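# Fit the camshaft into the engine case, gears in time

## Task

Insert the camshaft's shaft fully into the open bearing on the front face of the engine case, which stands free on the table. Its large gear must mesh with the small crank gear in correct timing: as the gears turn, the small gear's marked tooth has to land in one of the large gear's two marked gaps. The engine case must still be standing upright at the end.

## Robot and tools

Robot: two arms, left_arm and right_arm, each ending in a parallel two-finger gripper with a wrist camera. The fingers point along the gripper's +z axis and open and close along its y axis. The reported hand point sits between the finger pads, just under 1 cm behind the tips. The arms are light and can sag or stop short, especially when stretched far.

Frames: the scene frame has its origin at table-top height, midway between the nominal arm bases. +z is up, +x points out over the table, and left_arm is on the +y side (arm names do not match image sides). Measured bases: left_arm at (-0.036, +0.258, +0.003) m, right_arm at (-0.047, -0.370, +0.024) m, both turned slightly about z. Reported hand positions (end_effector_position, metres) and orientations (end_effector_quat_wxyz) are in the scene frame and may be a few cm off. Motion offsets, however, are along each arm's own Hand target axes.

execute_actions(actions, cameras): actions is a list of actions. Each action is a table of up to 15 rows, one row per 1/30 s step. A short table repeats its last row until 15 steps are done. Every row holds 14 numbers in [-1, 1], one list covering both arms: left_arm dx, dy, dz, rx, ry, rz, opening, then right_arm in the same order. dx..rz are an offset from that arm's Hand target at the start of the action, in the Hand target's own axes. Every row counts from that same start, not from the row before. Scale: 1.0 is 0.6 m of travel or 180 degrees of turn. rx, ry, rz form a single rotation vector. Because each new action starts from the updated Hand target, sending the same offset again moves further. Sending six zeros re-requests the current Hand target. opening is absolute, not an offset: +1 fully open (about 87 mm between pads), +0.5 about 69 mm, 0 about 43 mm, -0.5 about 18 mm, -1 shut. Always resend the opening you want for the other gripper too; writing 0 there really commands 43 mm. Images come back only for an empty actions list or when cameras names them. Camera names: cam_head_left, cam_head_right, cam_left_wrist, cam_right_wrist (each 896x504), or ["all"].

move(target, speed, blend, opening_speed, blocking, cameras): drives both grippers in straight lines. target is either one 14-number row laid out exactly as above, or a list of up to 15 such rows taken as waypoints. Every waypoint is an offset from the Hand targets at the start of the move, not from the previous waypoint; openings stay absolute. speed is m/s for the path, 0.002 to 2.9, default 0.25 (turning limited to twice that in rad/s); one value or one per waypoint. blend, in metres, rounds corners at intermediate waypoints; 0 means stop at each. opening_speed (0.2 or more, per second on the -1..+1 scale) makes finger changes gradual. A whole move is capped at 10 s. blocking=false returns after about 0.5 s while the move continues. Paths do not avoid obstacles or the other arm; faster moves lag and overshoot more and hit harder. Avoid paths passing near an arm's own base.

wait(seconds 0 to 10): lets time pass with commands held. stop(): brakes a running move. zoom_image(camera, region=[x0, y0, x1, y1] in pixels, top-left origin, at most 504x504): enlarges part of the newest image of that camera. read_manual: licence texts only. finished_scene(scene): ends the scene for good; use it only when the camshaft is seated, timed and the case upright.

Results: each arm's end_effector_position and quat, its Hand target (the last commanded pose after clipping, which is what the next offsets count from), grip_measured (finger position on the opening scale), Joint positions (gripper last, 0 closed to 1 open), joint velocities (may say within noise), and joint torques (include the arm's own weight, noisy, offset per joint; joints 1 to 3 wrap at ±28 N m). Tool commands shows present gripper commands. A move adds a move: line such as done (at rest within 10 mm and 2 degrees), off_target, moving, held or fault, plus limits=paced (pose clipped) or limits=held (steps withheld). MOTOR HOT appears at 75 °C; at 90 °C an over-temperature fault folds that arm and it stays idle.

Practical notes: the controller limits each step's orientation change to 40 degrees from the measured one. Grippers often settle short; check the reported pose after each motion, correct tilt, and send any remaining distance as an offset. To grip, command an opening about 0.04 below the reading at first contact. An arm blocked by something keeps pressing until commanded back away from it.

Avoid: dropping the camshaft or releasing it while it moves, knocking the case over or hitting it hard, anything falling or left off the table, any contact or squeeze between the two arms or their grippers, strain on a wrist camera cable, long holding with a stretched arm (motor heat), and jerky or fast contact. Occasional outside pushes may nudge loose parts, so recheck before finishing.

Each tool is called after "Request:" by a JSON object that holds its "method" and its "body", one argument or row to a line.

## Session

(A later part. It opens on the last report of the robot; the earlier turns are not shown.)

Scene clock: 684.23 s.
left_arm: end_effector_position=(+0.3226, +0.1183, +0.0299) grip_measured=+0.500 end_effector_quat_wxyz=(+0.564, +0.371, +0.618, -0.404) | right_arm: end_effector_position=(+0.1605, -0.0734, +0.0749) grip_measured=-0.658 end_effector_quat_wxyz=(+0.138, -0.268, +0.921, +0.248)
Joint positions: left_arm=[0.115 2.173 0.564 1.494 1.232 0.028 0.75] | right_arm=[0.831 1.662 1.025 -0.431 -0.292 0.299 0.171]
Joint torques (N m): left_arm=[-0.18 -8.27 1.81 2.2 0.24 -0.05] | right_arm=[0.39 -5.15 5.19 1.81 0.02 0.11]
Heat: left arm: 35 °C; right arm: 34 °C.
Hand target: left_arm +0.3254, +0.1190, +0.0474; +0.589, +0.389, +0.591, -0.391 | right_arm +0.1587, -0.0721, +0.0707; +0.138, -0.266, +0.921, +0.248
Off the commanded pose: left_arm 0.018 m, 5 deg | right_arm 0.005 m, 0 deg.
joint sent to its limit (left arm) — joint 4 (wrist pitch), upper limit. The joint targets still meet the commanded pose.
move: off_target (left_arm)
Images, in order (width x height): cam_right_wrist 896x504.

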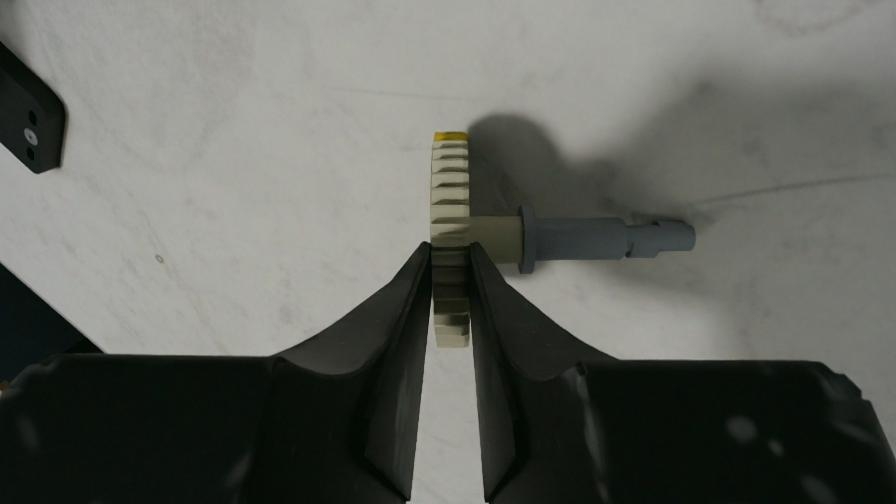

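Request:
{"method": "move", "body": {
  "target": [
    [-0.06,0,-0.12,0,0,0,0.5,-0.0325,0.0325,-0.07,0,0,0,-0.76],
    [-0.06,0,-0.12,0,0,0,0.5,-0.2405,0.09,0.044,0.1442,0,0.0192,-0.76]
  ],
  "cameras": ["all"],
  "speed": 0.12,
  "blend": [0.02,0]
}}

Scene clock: 705.50 s.
left_arm: end_effector_position=(+0.2994, +0.1838, +0.0777) grip_measured=+0.500 end_effector_quat_wxyz=(+0.588, +0.385, +0.593, -0.392) | right_arm: end_effector_position=(+0.2471, +0.0355, +0.1124) grip_measured=-0.658 end_effector_quat_wxyz=(+0.170, -0.206, +0.963, +0.030)
Joint positions: left_arm=[0.359 1.981 0.496 1.484 1.479 -0.012 0.75] | right_arm=[1.011 2.406 2.356 -1.228 0.189 0.521 0.171]
Joint torques (N m): left_arm=[0.16 -7.15 2.24 1.29 0.18 -0.06] | right_arm=[0.43 -10.03 10.21 1.16 0.35 0.17]
Heat: left arm: 34 °C; right arm: 32 °C.
Hand target: left_arm +0.2972, +0.1853, +0.0835; +0.589, +0.388, +0.591, -0.391 | right_arm +0.2501, +0.0425, +0.1253; +0.187, -0.201, +0.961, +0.039
Off the commanded pose: left_arm 0.006 m, 1 deg | right_arm 0.015 m, 2 deg.
move: off_target (right_arm)

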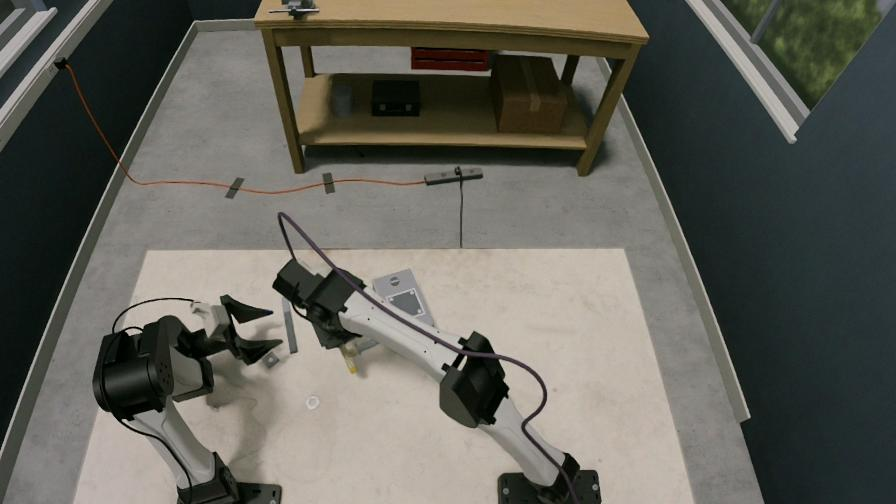

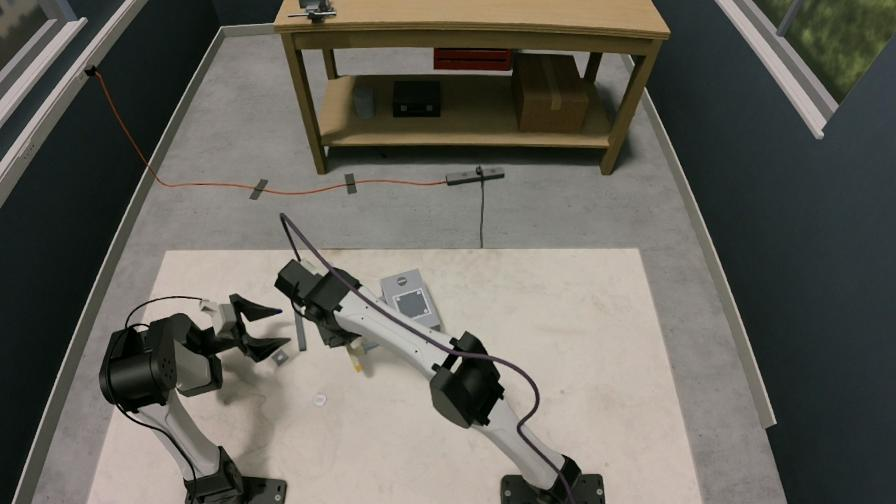

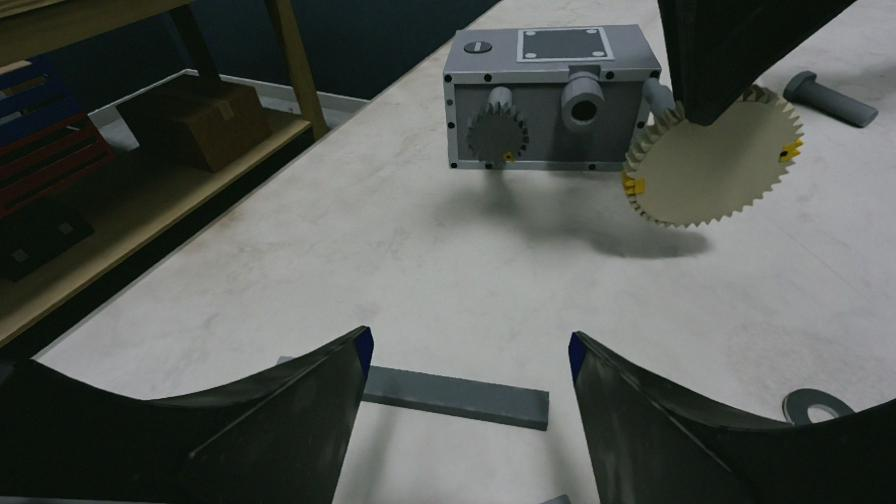

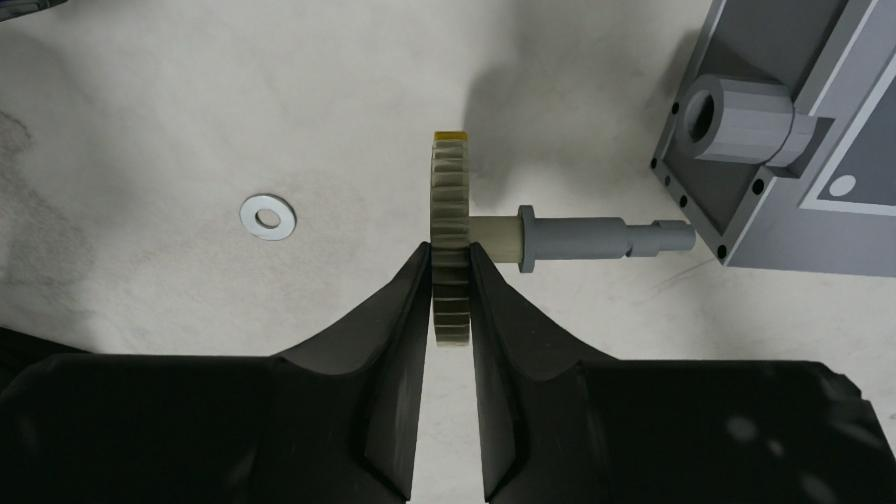

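Request:
{"method": "zoom_image", "body": {
  "camera": "cam_right_wrist",
  "region": [420, 60, 896, 300]
}}

Request:
{"method": "zoom_image", "body": {
  "camera": "cam_left_wrist",
  "region": [430, 10, 830, 240]
}}

Scaled by 1.059 from the camera's 896x504 image, which has a finer 1280x720 frame.

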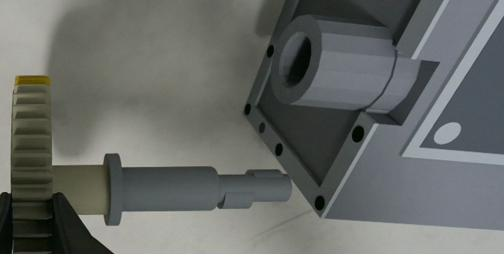

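Scaled by 1.260 from the camera's 896x504 image, which has a finer 1280x720 frame.

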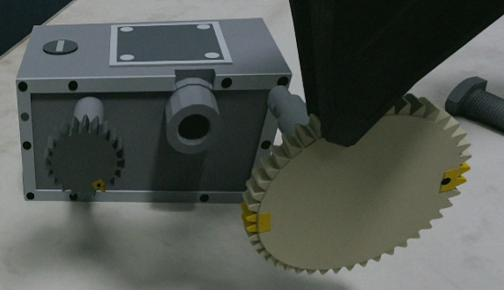

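Request:
{"method": "move", "body": {
  "target": [0,0,0,0,0,0,0.5,-0.05,0.02,0.04,0,0,0,-0.76],
  "cameras": ["cam_left_wrist","cam_right_wrist"],
  "speed": 0.1
}}

Scene clock: 737.43 s.
left_arm: end_effector_position=(+0.2994, +0.1838, +0.0777) grip_measured=+0.500 end_effector_quat_wxyz=(+0.588, +0.385, +0.593, -0.392) | right_arm: end_effector_position=(+0.2694, +0.0678, +0.0992) grip_measured=-0.658 end_effector_quat_wxyz=(+0.186, -0.203, +0.960, +0.045)
Joint positions: left_arm=[0.359 1.981 0.496 1.484 1.479 -0.012 0.75] | right_arm=[1.011 2.687 2.828 -1.373 0.189 0.52 0.171]
Joint torques (N m): left_arm=[0.17 -7.13 2.24 1.3 0.17 -0.06] | right_arm=[-0.95 -11.3 9.85 1.23 0.29 -0.08]
Heat: left arm: 31 °C; right arm: 35 °C.
Hand target: left_arm +0.2972, +0.1853, +0.0835; +0.589, +0.388, +0.591, -0.391 | right_arm +0.2790, +0.0683, +0.1142; +0.187, -0.201, +0.961, +0.039
Off the commanded pose: left_arm 0.006 m, 1 deg | right_arm 0.018 m, 1 deg.
elbow stopped short (right arm): the move would have taken joint 3 (elbow) straighter than the controller allows.
move: off_target (right_arm)
Images, in order (width x height): cam_left_wrist 896x504, cam_right_wrist 896x504.

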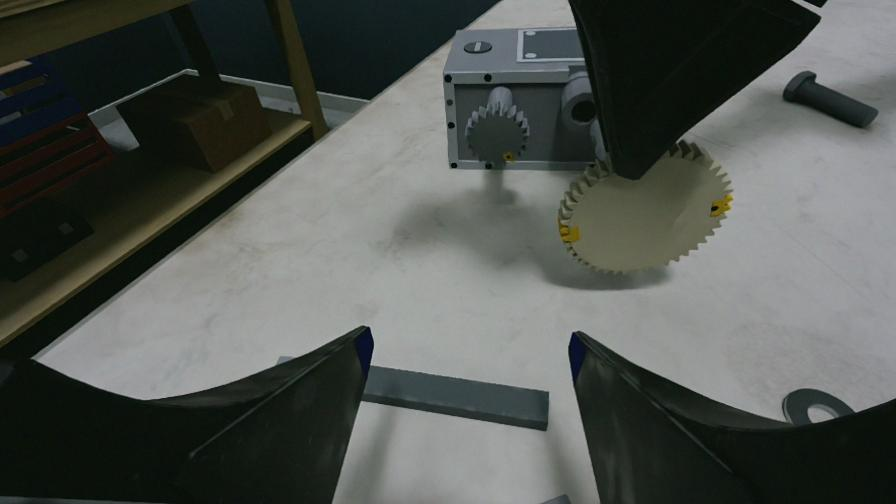

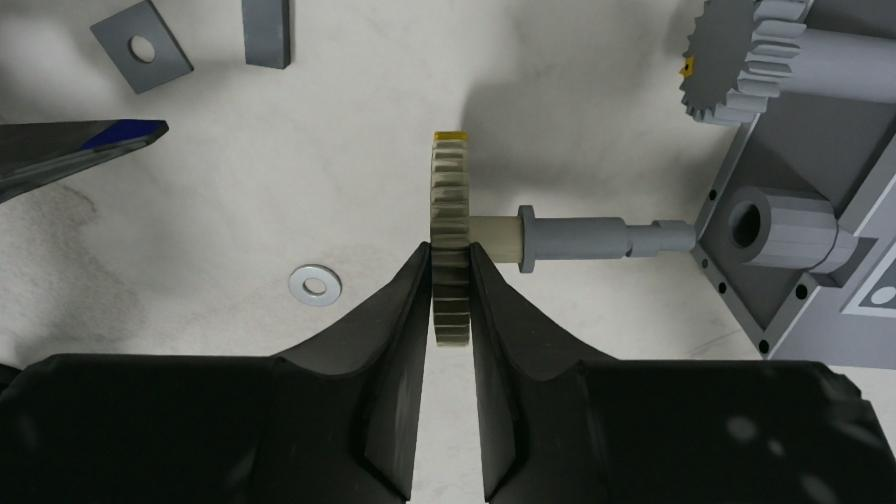

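Request:
{"method": "zoom_image", "body": {
  "camera": "cam_right_wrist",
  "region": [660, 0, 896, 133]
}}

Request:
{"method": "zoom_image", "body": {
  "camera": "cam_right_wrist",
  "region": [680, 160, 896, 380]
}}

Request:
{"method": "zoom_image", "body": {
  "camera": "cam_right_wrist",
  "region": [420, 190, 720, 290]
}}

Scaled by 2.136 from the camera's 896x504 image, which has a finer 1280x720 frame.

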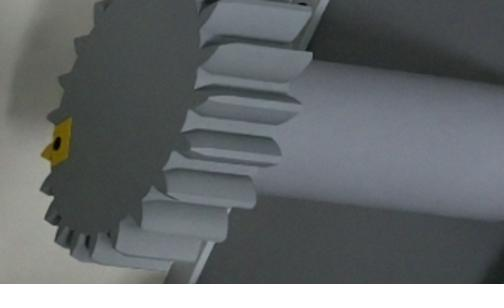

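Scaled by 2.291 from the camera's 896x504 image, which has a finer 1280x720 frame.

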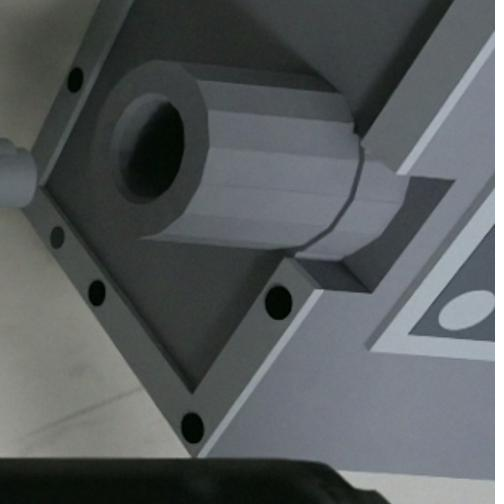

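Scaled by 1.680 from the camera's 896x504 image, which has a finer 1280x720 frame.

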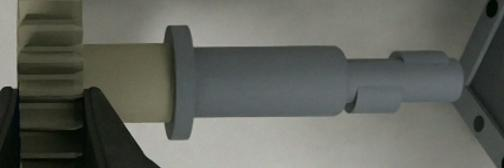

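Request:
{"method": "move", "body": {
  "target": [0,0,0,0,0,0,0.5,0,-0.005,0,0.0296,0,0.0207,-0.76],
  "cameras": ["cam_left_wrist","cam_right_wrist"],
  "speed": 0.1
}}

Scene clock: 774.97 s.
left_arm: end_effector_position=(+0.2994, +0.1838, +0.0777) grip_measured=+0.500 end_effector_quat_wxyz=(+0.588, +0.385, +0.593, -0.392) | right_arm: end_effector_position=(+0.2772, +0.0597, +0.0998) grip_measured=-0.658 end_effector_quat_wxyz=(+0.205, -0.168, +0.964, +0.019)
Joint positions: left_arm=[0.359 1.981 0.496 1.484 1.479 -0.012 0.75] | right_arm=[1.011 2.687 2.828 -1.386 0.264 0.581 0.171]
Joint torques (N m): left_arm=[0.14 -7.13 2.22 1.3 0.17 -0.06] | right_arm=[0.31 -11.14 9.8 1.23 0.39 0.17]
Heat: left arm: 30 °C; right arm: 44 °C.
Hand target: left_arm +0.2972, +0.1853, +0.0835; +0.589, +0.388, +0.591, -0.391 | right_arm +0.2802, +0.0655, +0.1142; +0.195, -0.160, +0.968, +0.000
Off the commanded pose: left_arm 0.006 m, 1 deg | right_arm 0.016 m, 3 deg.
elbow stopped short (right arm): the move would have taken joint 3 (elbow) straighter than the controller allows.
move: off_target (right_arm)
Images, in order (width x height): cam_left_wrist 896x504, cam_right_wrist 896x504.

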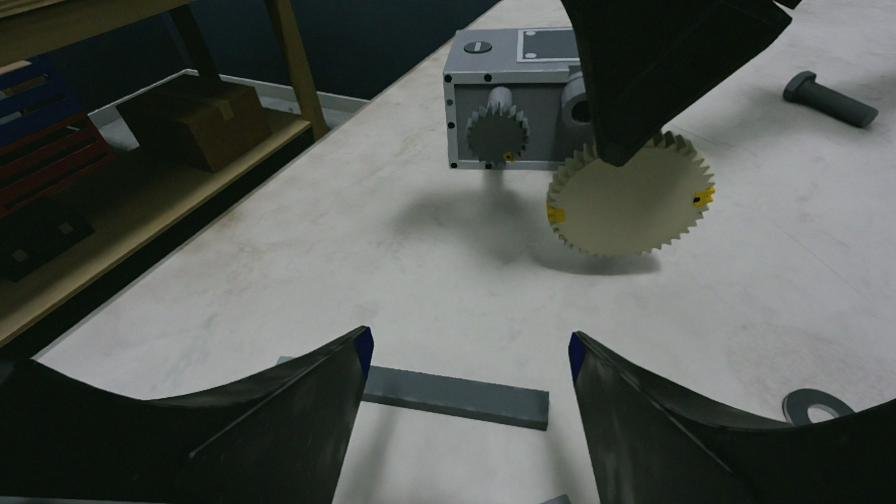

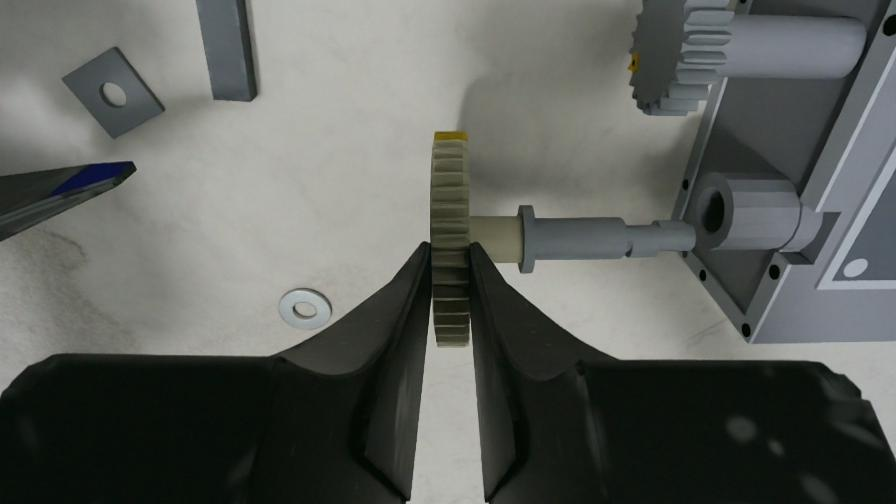

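Request:
{"method": "zoom_image", "body": {
  "camera": "cam_left_wrist",
  "region": [430, 10, 730, 270]
}}

Request:
{"method": "zoom_image", "body": {
  "camera": "cam_right_wrist",
  "region": [500, 0, 896, 360]
}}

Scaled by 1.680 from the camera's 896x504 image, which has a finer 1280x720 frame.

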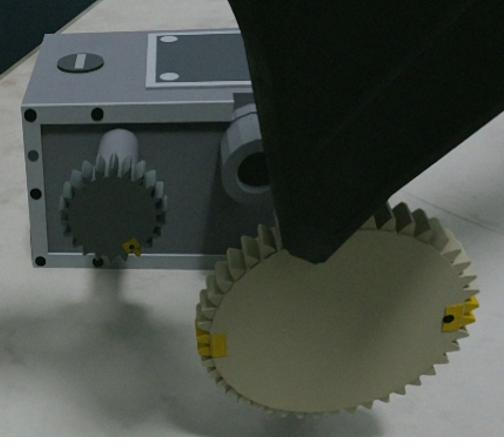

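Scaled by 1.273 from the camera's 896x504 image, which has a finer 1280x720 frame.

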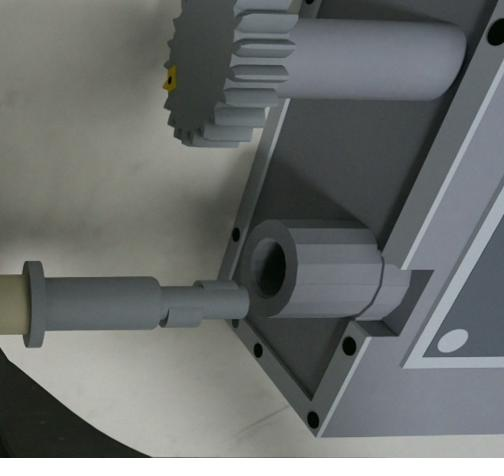

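Request:
{"method": "move", "body": {
  "target": [
    [0,0,0,0,0,0,0.5,0.098,0.038,-0.097,0,0,0,-0.76],
    [0,0,0,0,0,0,0.5,0.24,-0.135,-0.109,-0.123,0.176,-0.075,-0.76]
  ],
  "cameras": ["cam_left_wrist","cam_right_wrist"],
  "speed": 0.15,
  "blend": [0.02,0]
}}

Scene clock: 818.70 s.
left_arm: end_effector_position=(+0.2994, +0.1838, +0.0777) grip_measured=+0.500 end_effector_quat_wxyz=(+0.588, +0.385, +0.593, -0.392) | right_arm: end_effector_position=(+0.1596, -0.0554, +0.1070) grip_measured=-0.658 end_effector_quat_wxyz=(-0.112, -0.298, +0.942, +0.105)
Joint positions: left_arm=[0.359 1.981 0.496 1.484 1.479 -0.012 0.75] | right_arm=[0.875 2.232 1.975 -1.404 -0.295 0.207 0.171]
Joint torques (N m): left_arm=[0.16 -7.12 2.22 1.3 0.18 -0.06] | right_arm=[-0.61 -12.23 5.07 0.15 -0.18 -0.02]
Heat: left arm: 30 °C; right arm: 47 °C.
Hand target: left_arm +0.2972, +0.1853, +0.0835; +0.589, +0.388, +0.591, -0.391 | right_arm +0.1550, -0.0600, +0.1254; -0.109, -0.299, +0.941, +0.117
Off the commanded pose: left_arm 0.006 m, 1 deg | right_arm 0.020 m, 1 deg.
move: off_target (right_arm)
Images, in order (width x height): cam_left_wrist 896x504, cam_right_wrist 896x504.

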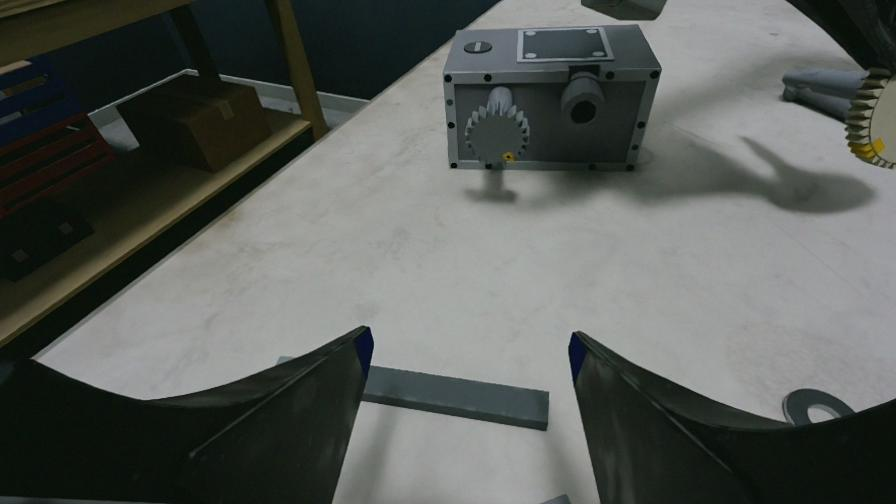

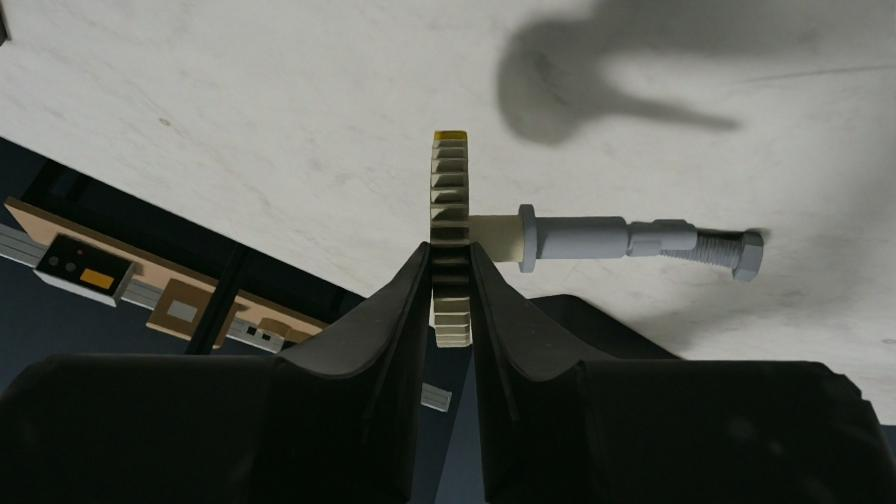

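Request:
{"method": "move", "body": {
  "target": [0,0,0,0,0,0,0.5,-0.007,0.044,0.0475,0,0,0,-0.76],
  "cameras": ["cam_right_wrist","cam_head_left"],
  "speed": 0.08
}}

Scene clock: 830.03 s.
left_arm: end_effector_position=(+0.2994, +0.1838, +0.0777) grip_measured=+0.500 end_effector_quat_wxyz=(+0.588, +0.385, +0.593, -0.392) | right_arm: end_effector_position=(+0.1408, -0.0330, +0.1009) grip_measured=-0.658 end_effector_quat_wxyz=(-0.105, -0.305, +0.940, +0.111)
Joint positions: left_arm=[0.359 1.981 0.496 1.484 1.479 -0.012 0.75] | right_arm=[0.942 2.232 1.954 -1.348 -0.303 0.264 0.171]
Joint torques (N m): left_arm=[0.14 -7.13 2.21 1.3 0.19 -0.07] | right_arm=[0.05 -9.7 5.09 0.52 -0.18 0.2]
Heat: left arm: 30 °C; right arm: 46 °C.
Hand target: left_arm +0.2972, +0.1853, +0.0835; +0.589, +0.388, +0.591, -0.391 | right_arm +0.1363, -0.0323, +0.1053; -0.109, -0.299, +0.941, +0.117
Off the commanded pose: left_arm 0.006 m, 1 deg | right_arm 0.006 m, 1 deg.
move: done
Images, in order (width x height): cam_head_left 896x504, cam_right_wrist 896x504.

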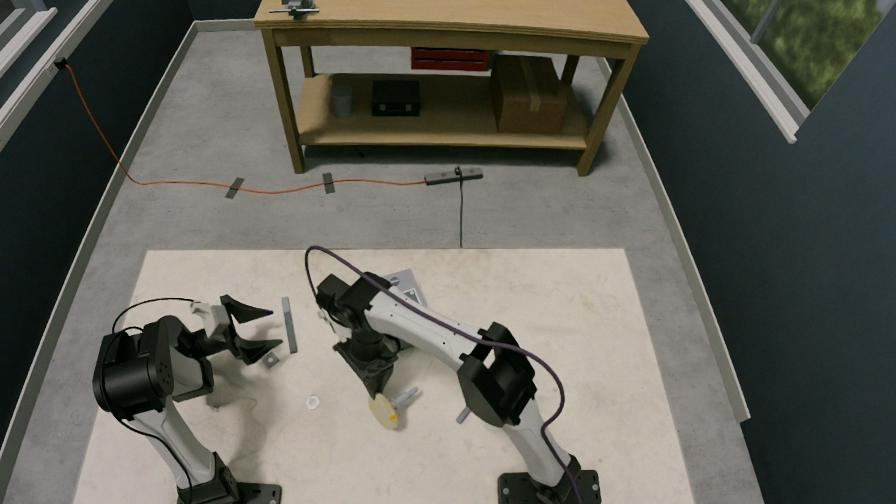

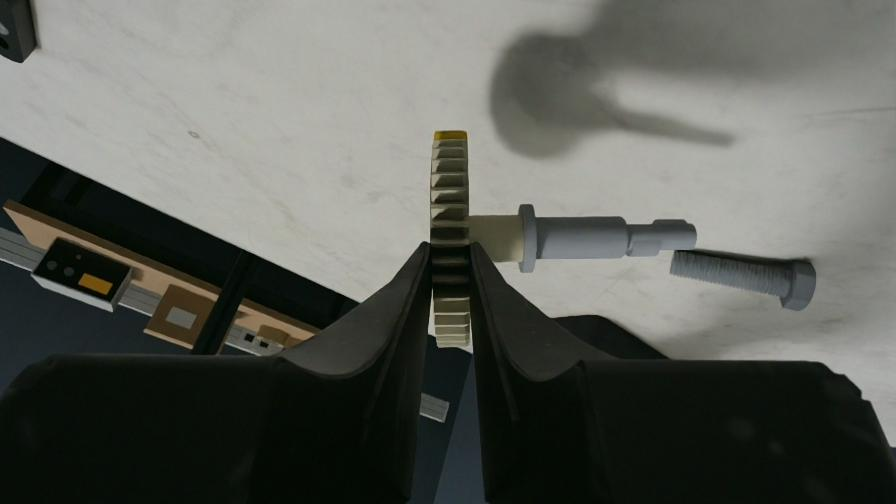

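Request:
{"method": "move", "body": {
  "target": [0,0,0,0,0,0,0.5,-0.007,0.01,0.042,0,0,0,-0.76],
  "cameras": ["cam_right_wrist"],
  "speed": 0.06
}}

Scene clock: 835.40 s.
left_arm: end_effector_position=(+0.2994, +0.1838, +0.0777) grip_measured=+0.500 end_effector_quat_wxyz=(+0.588, +0.385, +0.593, -0.392) | right_arm: end_effector_position=(+0.1355, -0.0227, +0.0812) grip_measured=-0.658 end_effector_quat_wxyz=(-0.102, -0.304, +0.941, +0.113)
Joint positions: left_arm=[0.359 1.981 0.496 1.484 1.479 -0.012 0.75] | right_arm=[0.966 2.248 1.904 -1.265 -0.303 0.294 0.171]
Joint torques (N m): left_arm=[0.13 -7.13 2.22 1.3 0.18 -0.07] | right_arm=[0.38 -9.03 5.37 0.55 -0.21 0.23]
Heat: left arm: 30 °C; right arm: 45 °C.
Hand target: left_arm +0.2972, +0.1853, +0.0835; +0.589, +0.388, +0.591, -0.391 | right_arm +0.1296, -0.0212, +0.0825; -0.109, -0.299, +0.941, +0.117
Off the commanded pose: left_arm 0.006 m, 1 deg | right_arm 0.006 m, 1 deg.
move: done
Images, in order (width x height): cam_right_wrist 896x504.

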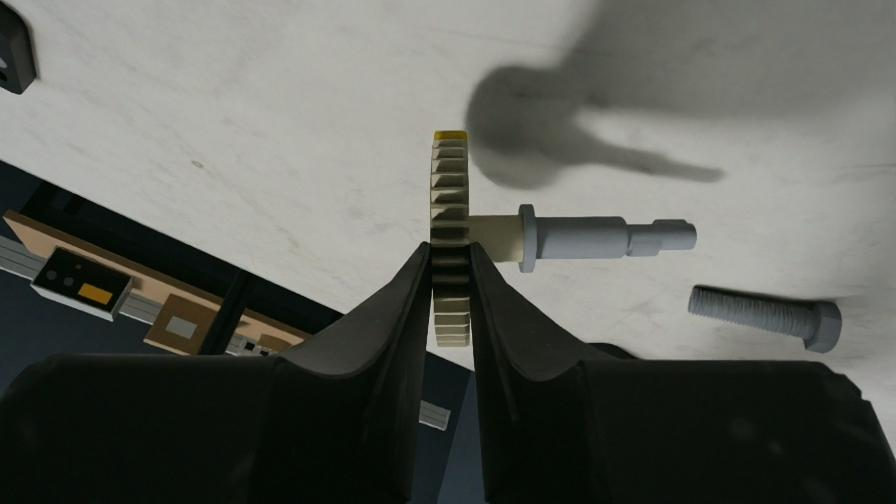

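Request:
{"method": "move", "body": {
  "target": [0,0,0,0,0,0,0.5,-0.003,-0.003,0.02,0,0,0,-0.76],
  "cameras": ["cam_right_wrist"],
  "speed": 0.05
}}

Scene clock: 839.40 s.
left_arm: end_effector_position=(+0.2994, +0.1838, +0.0777) grip_measured=+0.500 end_effector_quat_wxyz=(+0.588, +0.385, +0.593, -0.392) | right_arm: end_effector_position=(+0.1361, -0.0217, +0.0698) grip_measured=-0.658 end_effector_quat_wxyz=(-0.101, -0.302, +0.941, +0.114)
Joint positions: left_arm=[0.359 1.981 0.496 1.484 1.479 -0.012 0.75] | right_arm=[0.966 2.256 1.872 -1.222 -0.303 0.298 0.171]
Joint torques (N m): left_arm=[0.17 -7.13 2.22 1.3 0.18 -0.06] | right_arm=[0.73 -9.01 5.11 0.57 -0.2 0.21]
Heat: left arm: 30 °C; right arm: 44 °C.
Hand target: left_arm +0.2972, +0.1853, +0.0835; +0.589, +0.388, +0.591, -0.391 | right_arm +0.1287, -0.0196, +0.0704; -0.109, -0.299, +0.941, +0.117
Off the commanded pose: left_arm 0.006 m, 1 deg | right_arm 0.008 m, 1 deg.
move: done
Images, in order (width x height): cam_right_wrist 896x504.

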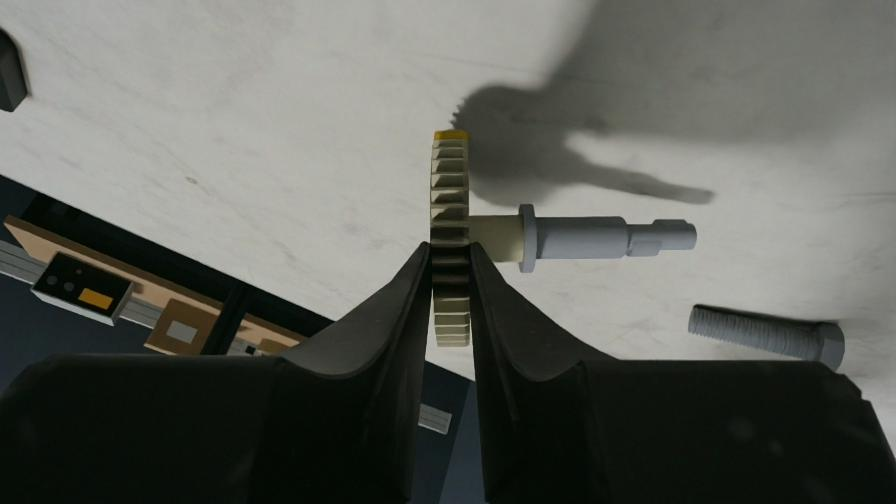

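Request:
{"method": "move", "body": {
  "target": [0,0,0,0,0,0,0.5,-0.002,-0.003,0.015,0,0,0,-0.76],
  "cameras": ["cam_right_wrist"],
  "speed": 0.04
}}

Scene clock: 843.90 s.
left_arm: end_effector_position=(+0.2994, +0.1838, +0.0777) grip_measured=+0.500 end_effector_quat_wxyz=(+0.588, +0.385, +0.593, -0.392) | right_arm: end_effector_position=(+0.1344, -0.0213, +0.0654) grip_measured=-0.658 end_effector_quat_wxyz=(-0.104, -0.300, +0.941, +0.117)
Joint positions: left_arm=[0.359 1.981 0.496 1.484 1.479 -0.012 0.75] | right_arm=[0.966 2.257 1.854 -1.204 -0.311 0.302 0.171]
Joint torques (N m): left_arm=[0.17 -7.12 2.24 1.29 0.18 -0.07] | right_arm=[0.87 -8.42 4.53 0.71 -0.1 0.18]
Heat: left arm: 30 °C; right arm: 44 °C.
Hand target: left_arm +0.2972, +0.1853, +0.0835; +0.589, +0.388, +0.591, -0.391 | right_arm +0.1281, -0.0190, +0.0612; -0.109, -0.299, +0.941, +0.117
Off the commanded pose: left_arm 0.006 m, 1 deg | right_arm 0.008 m, 1 deg.
move: done
Images, in order (width x height): cam_right_wrist 896x504.

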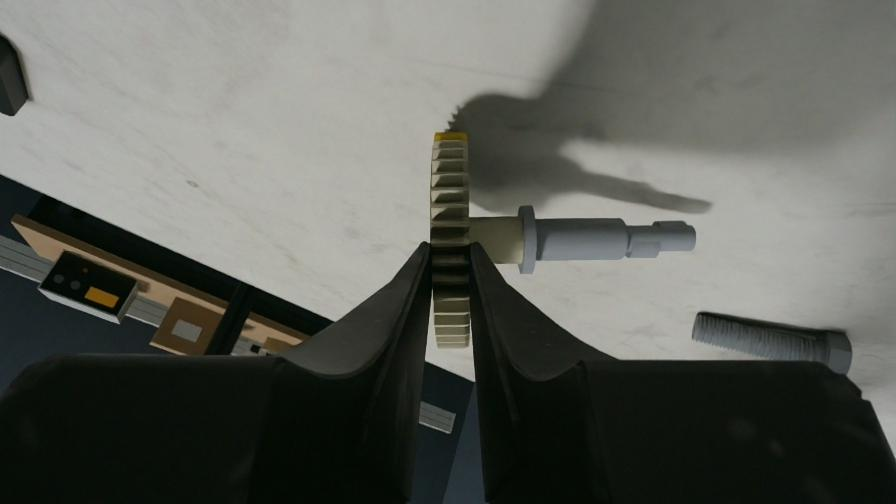

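Request:
{"method": "move", "body": {
  "target": [0,0,0,0,0,0,0.5,0,0,0,0,0,0,-0.55],
  "cameras": ["cam_right_wrist"],
  "opening_speed": 0.2
}}

Scene clock: 849.70 s.
left_arm: end_effector_position=(+0.2994, +0.1838, +0.0777) grip_measured=+0.500 end_effector_quat_wxyz=(+0.588, +0.385, +0.593, -0.392) | right_arm: end_effector_position=(+0.1345, -0.0209, +0.0654) grip_measured=-0.550 end_effector_quat_wxyz=(-0.103, -0.300, +0.941, +0.117)
Joint positions: left_arm=[0.359 1.981 0.496 1.484 1.479 -0.012 0.75] | right_arm=[0.966 2.257 1.854 -1.202 -0.312 0.303 0.225]
Joint torques (N m): left_arm=[0.17 -7.12 2.21 1.3 0.18 -0.07] | right_arm=[0.75 -8.55 4.62 0.71 -0.11 0.16]
Heat: left arm: 30 °C; right arm: 44 °C.
Hand target: left_arm +0.2972, +0.1853, +0.0835; +0.589, +0.388, +0.591, -0.391 | right_arm +0.1281, -0.0190, +0.0612; -0.109, -0.299, +0.941, +0.117
Off the commanded pose: left_arm 0.006 m, 1 deg | right_arm 0.008 m, 1 deg.
move: done
Images, in order (width x height): cam_right_wrist 896x504.

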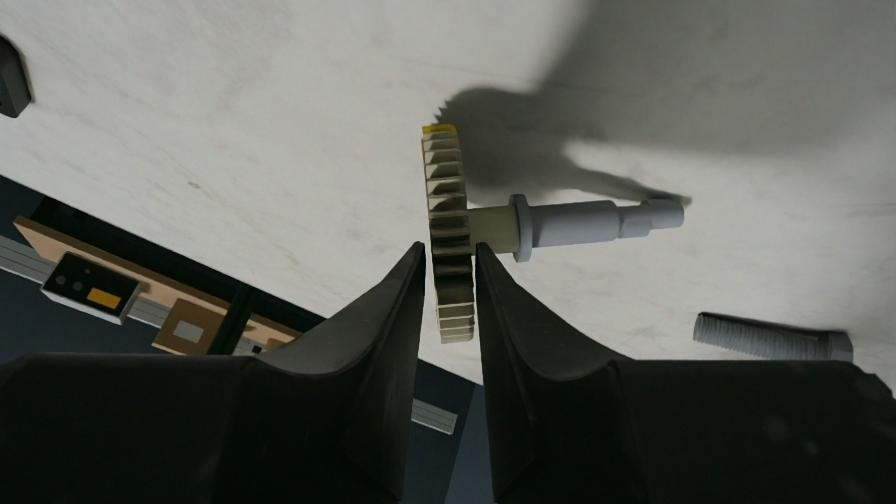

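Request:
{"method": "move", "body": {
  "target": [
    [0,0,0,0,0,0,0.5,0,0,0,0,0,0,0.5],
    [0,0,0,0,0,0,0.5,0,0,-0.15,0,0,0,0.5],
    [0,0,0,0,0,0,0.5,0.0933,0,-0.1067,-0.0217,-0.2056,-0.0064,0.6]
  ],
  "cameras": ["cam_right_wrist","cam_left_wrist"],
  "speed": 0.15,
  "opening_speed": 0.6
}}

Scene clock: 875.93 s.
left_arm: end_effector_position=(+0.2994, +0.1838, +0.0777) grip_measured=+0.500 end_effector_quat_wxyz=(+0.588, +0.385, +0.593, -0.392) | right_arm: end_effector_position=(+0.1019, -0.0641, +0.1254) grip_measured=+0.600 end_effector_quat_wxyz=(+0.175, -0.254, +0.923, +0.230)
Joint positions: left_arm=[0.359 1.981 0.496 1.484 1.479 -0.012 0.75] | right_arm=[1.051 1.443 1.012 -0.56 -0.1 0.5 0.8]
Joint torques (N m): left_arm=[0.14 -7.13 2.24 1.3 0.18 -0.06] | right_arm=[0.49 -5.76 5.74 1.95 0.16 0.15]
Heat: left arm: 31 °C; right arm: 43 °C.
Hand target: left_arm +0.2972, +0.1853, +0.0835; +0.589, +0.388, +0.591, -0.391 | right_arm +0.1011, -0.0618, +0.1294; +0.186, -0.252, +0.919, +0.238
Off the commanded pose: left_arm 0.006 m, 1 deg | right_arm 0.005 m, 2 deg.
move: done
Images, in order (width x height): cam_left_wrist 896x504, cam_right_wrist 896x504.

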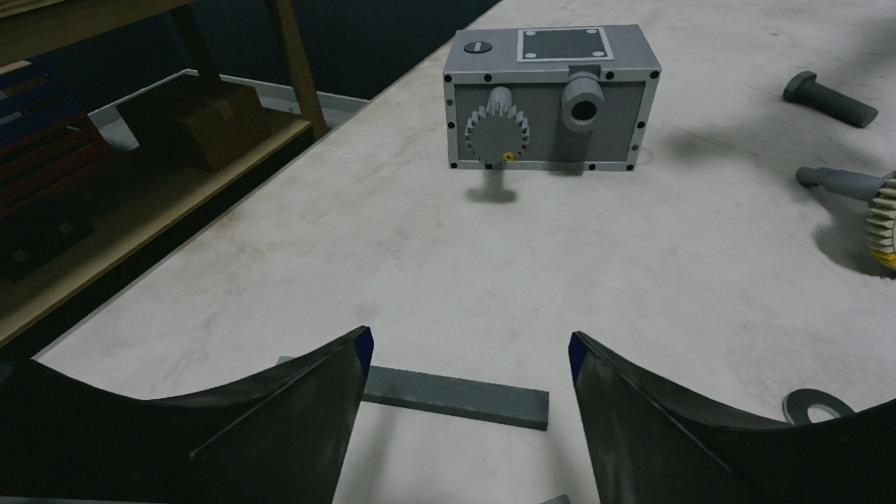

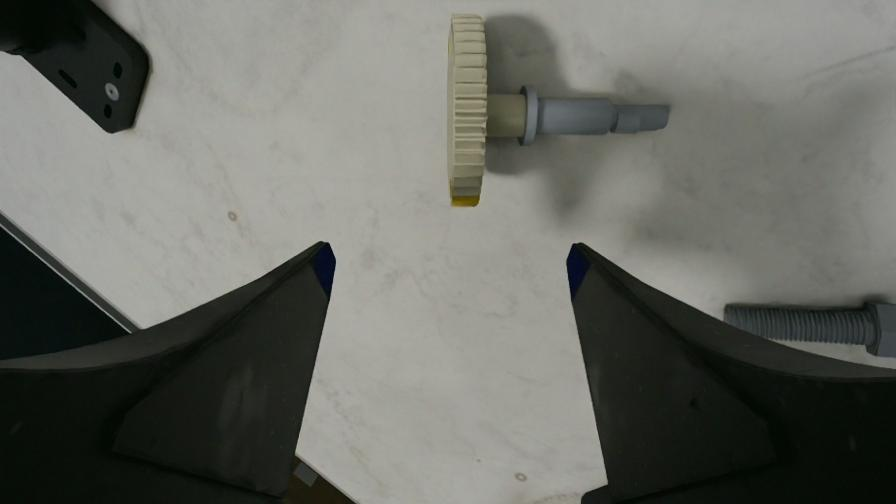

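Request:
{"method": "move", "body": {
  "target": [
    [0,0,0,0,0,0,0.5,0,-0.013,0.107,0,0,0,0.6],
    [0,0,0,0,0,0,0.5,0,-0.013,0.107,0,0,0,-0.5]
  ],
  "cameras": ["cam_right_wrist"],
  "speed": 0.12,
  "opening_speed": 0.6
}}

Scene clock: 884.77 s.
left_arm: end_effector_position=(+0.2994, +0.1838, +0.0777) grip_measured=+0.500 end_effector_quat_wxyz=(+0.588, +0.385, +0.593, -0.392) | right_arm: end_effector_position=(+0.1197, -0.0358, +0.0758) grip_measured=-0.500 end_effector_quat_wxyz=(+0.181, -0.254, +0.920, +0.236)
Joint positions: left_arm=[0.359 1.981 0.496 1.484 1.479 -0.012 0.75] | right_arm=[1.051 1.618 0.966 -0.322 -0.1 0.5 0.25]
Joint torques (N m): left_arm=[0.16 -7.16 2.21 1.3 0.18 -0.06] | right_arm=[0.39 -4.96 5.7 1.99 0.16 0.14]
Heat: left arm: 31 °C; right arm: 40 °C.
Hand target: left_arm +0.2972, +0.1853, +0.0835; +0.589, +0.388, +0.591, -0.391 | right_arm +0.1197, -0.0336, +0.0743; +0.186, -0.252, +0.919, +0.238
Off the commanded pose: left_arm 0.006 m, 1 deg | right_arm 0.003 m, 1 deg.
move: done
Images, in order (width x height): cam_right_wrist 896x504.

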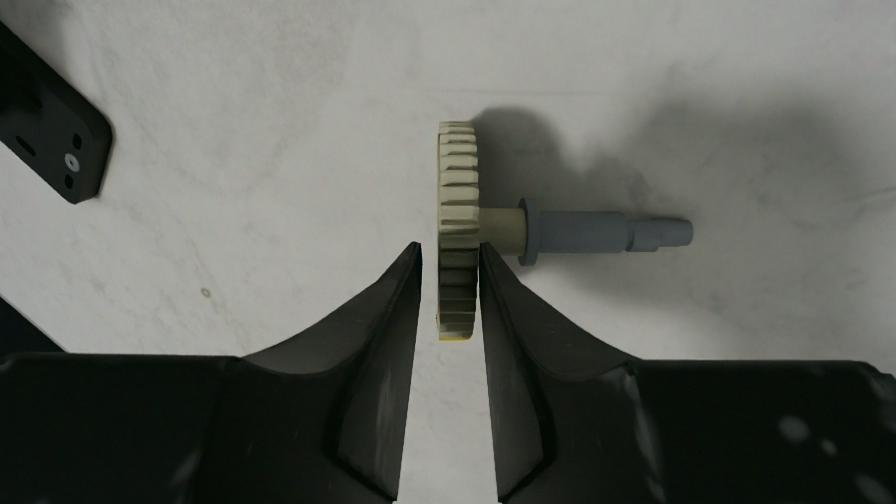

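Request:
{"method": "move", "body": {
  "target": [
    [0,0,0,0,0,0,0.5,0,-0.004,0.006,0,0,0,-0.5],
    [0,0,0,0,0,0,0.5,0,-0.004,0.006,0,0,0,-0.76]
  ],
  "cameras": ["cam_right_wrist"],
  "speed": 0.12,
  "opening_speed": 0.4
}}

Scene clock: 890.47 s.
left_arm: end_effector_position=(+0.2994, +0.1838, +0.0777) grip_measured=+0.500 end_effector_quat_wxyz=(+0.588, +0.385, +0.593, -0.392) | right_arm: end_effector_position=(+0.1213, -0.0335, +0.0745) grip_measured=-0.656 end_effector_quat_wxyz=(+0.184, -0.254, +0.919, +0.238)
Joint positions: left_arm=[0.359 1.981 0.496 1.484 1.479 -0.012 0.75] | right_arm=[1.051 1.626 0.966 -0.307 -0.099 0.5 0.172]
Joint torques (N m): left_arm=[0.14 -7.15 2.21 1.3 0.18 -0.07] | right_arm=[-0.18 -4.92 5.3 2 0.12 0.07]
Heat: left arm: 31 °C; right arm: 39 °C.
Hand target: left_arm +0.2972, +0.1853, +0.0835; +0.589, +0.388, +0.591, -0.391 | right_arm +0.1218, -0.0335, +0.0706; +0.186, -0.252, +0.919, +0.238
Off the commanded pose: left_arm 0.006 m, 1 deg | right_arm 0.004 m, 0 deg.
move: done
Images, in order (width x height): cam_right_wrist 896x504.

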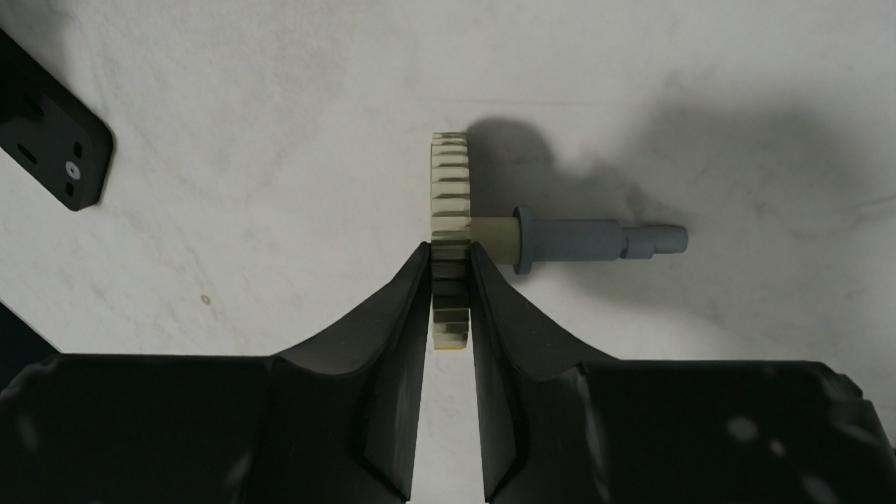

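Request:
{"method": "move", "body": {
  "target": [
    [0,0,0,0,0,0,0.5,-0.046,0.034,-0.082,0,0,0,-0.76],
    [0,0,0,0,0,0,0.5,-0.3,0.036,0.09,0.1415,-0.0458,0.0154,-0.76]
  ],
  "cameras": ["cam_left_wrist","cam_right_wrist"],
  "speed": 0.13,
  "blend": [0.02,0]
}}

Scene clock: 912.93 s.
left_arm: end_effector_position=(+0.2994, +0.1838, +0.0777) grip_measured=+0.500 end_effector_quat_wxyz=(+0.588, +0.385, +0.593, -0.392) | right_arm: end_effector_position=(+0.2632, +0.0678, +0.1006) grip_measured=-0.656 end_effector_quat_wxyz=(+0.275, -0.173, +0.945, +0.038)
Joint positions: left_arm=[0.359 1.981 0.496 1.484 1.479 -0.012 0.75] | right_arm=[1.07 2.367 2.19 -0.948 0.355 0.586 0.172]
Joint torques (N m): left_arm=[0.14 -7.13 2.22 1.3 0.18 -0.06] | right_arm=[0.68 -10.11 10.73 1.52 0.48 0.18]
Heat: left arm: 31 °C; right arm: 35 °C.
Hand target: left_arm +0.2972, +0.1853, +0.0835; +0.589, +0.388, +0.591, -0.391 | right_arm +0.2666, +0.0790, +0.1171; +0.296, -0.165, +0.939, +0.052
Off the commanded pose: left_arm 0.006 m, 1 deg | right_arm 0.020 m, 3 deg.
move: off_target (right_arm)
Images, in order (width x height): cam_left_wrist 896x504, cam_right_wrist 896x504.

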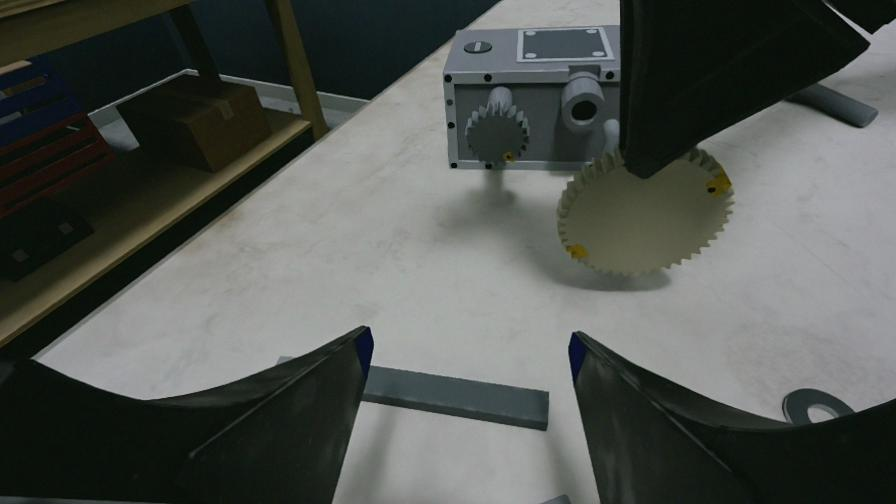

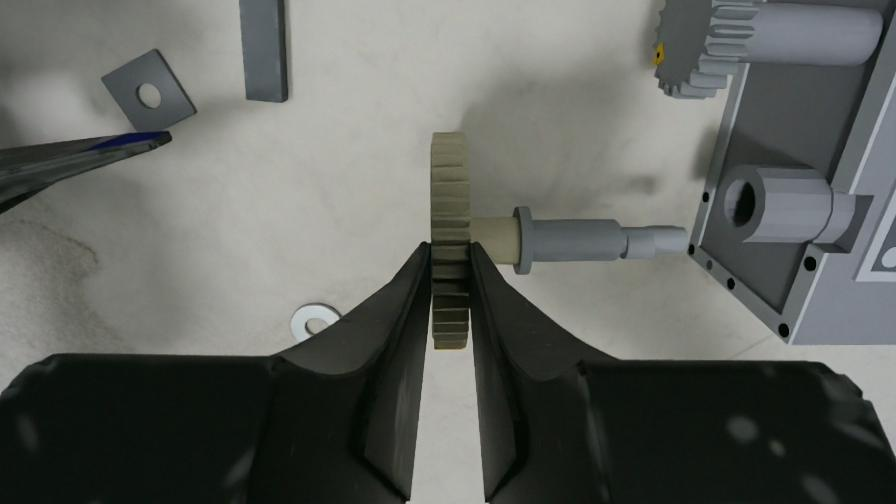

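Excellent. Check details.

Request:
{"method": "zoom_image", "body": {
  "camera": "cam_left_wrist",
  "region": [430, 20, 770, 290]
}}

Request:
{"method": "zoom_image", "body": {
  "camera": "cam_right_wrist",
  "region": [420, 0, 896, 360]
}}

Scaled by 1.482 from the camera's 896x504 image, which has a finer 1280x720 frame.

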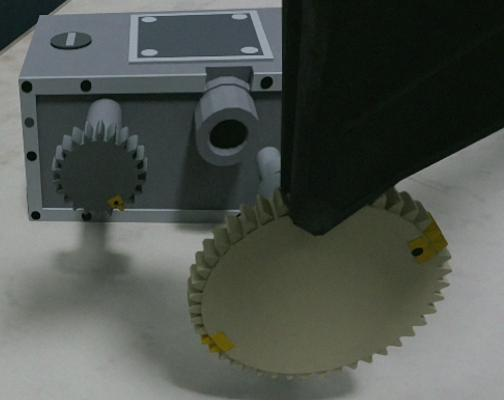

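Scaled by 1.059 from the camera's 896x504 image, which has a finer 1280x720 frame.

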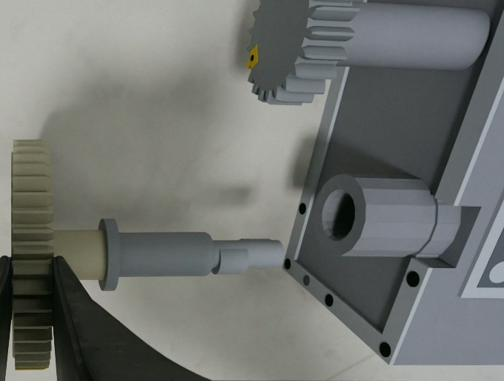

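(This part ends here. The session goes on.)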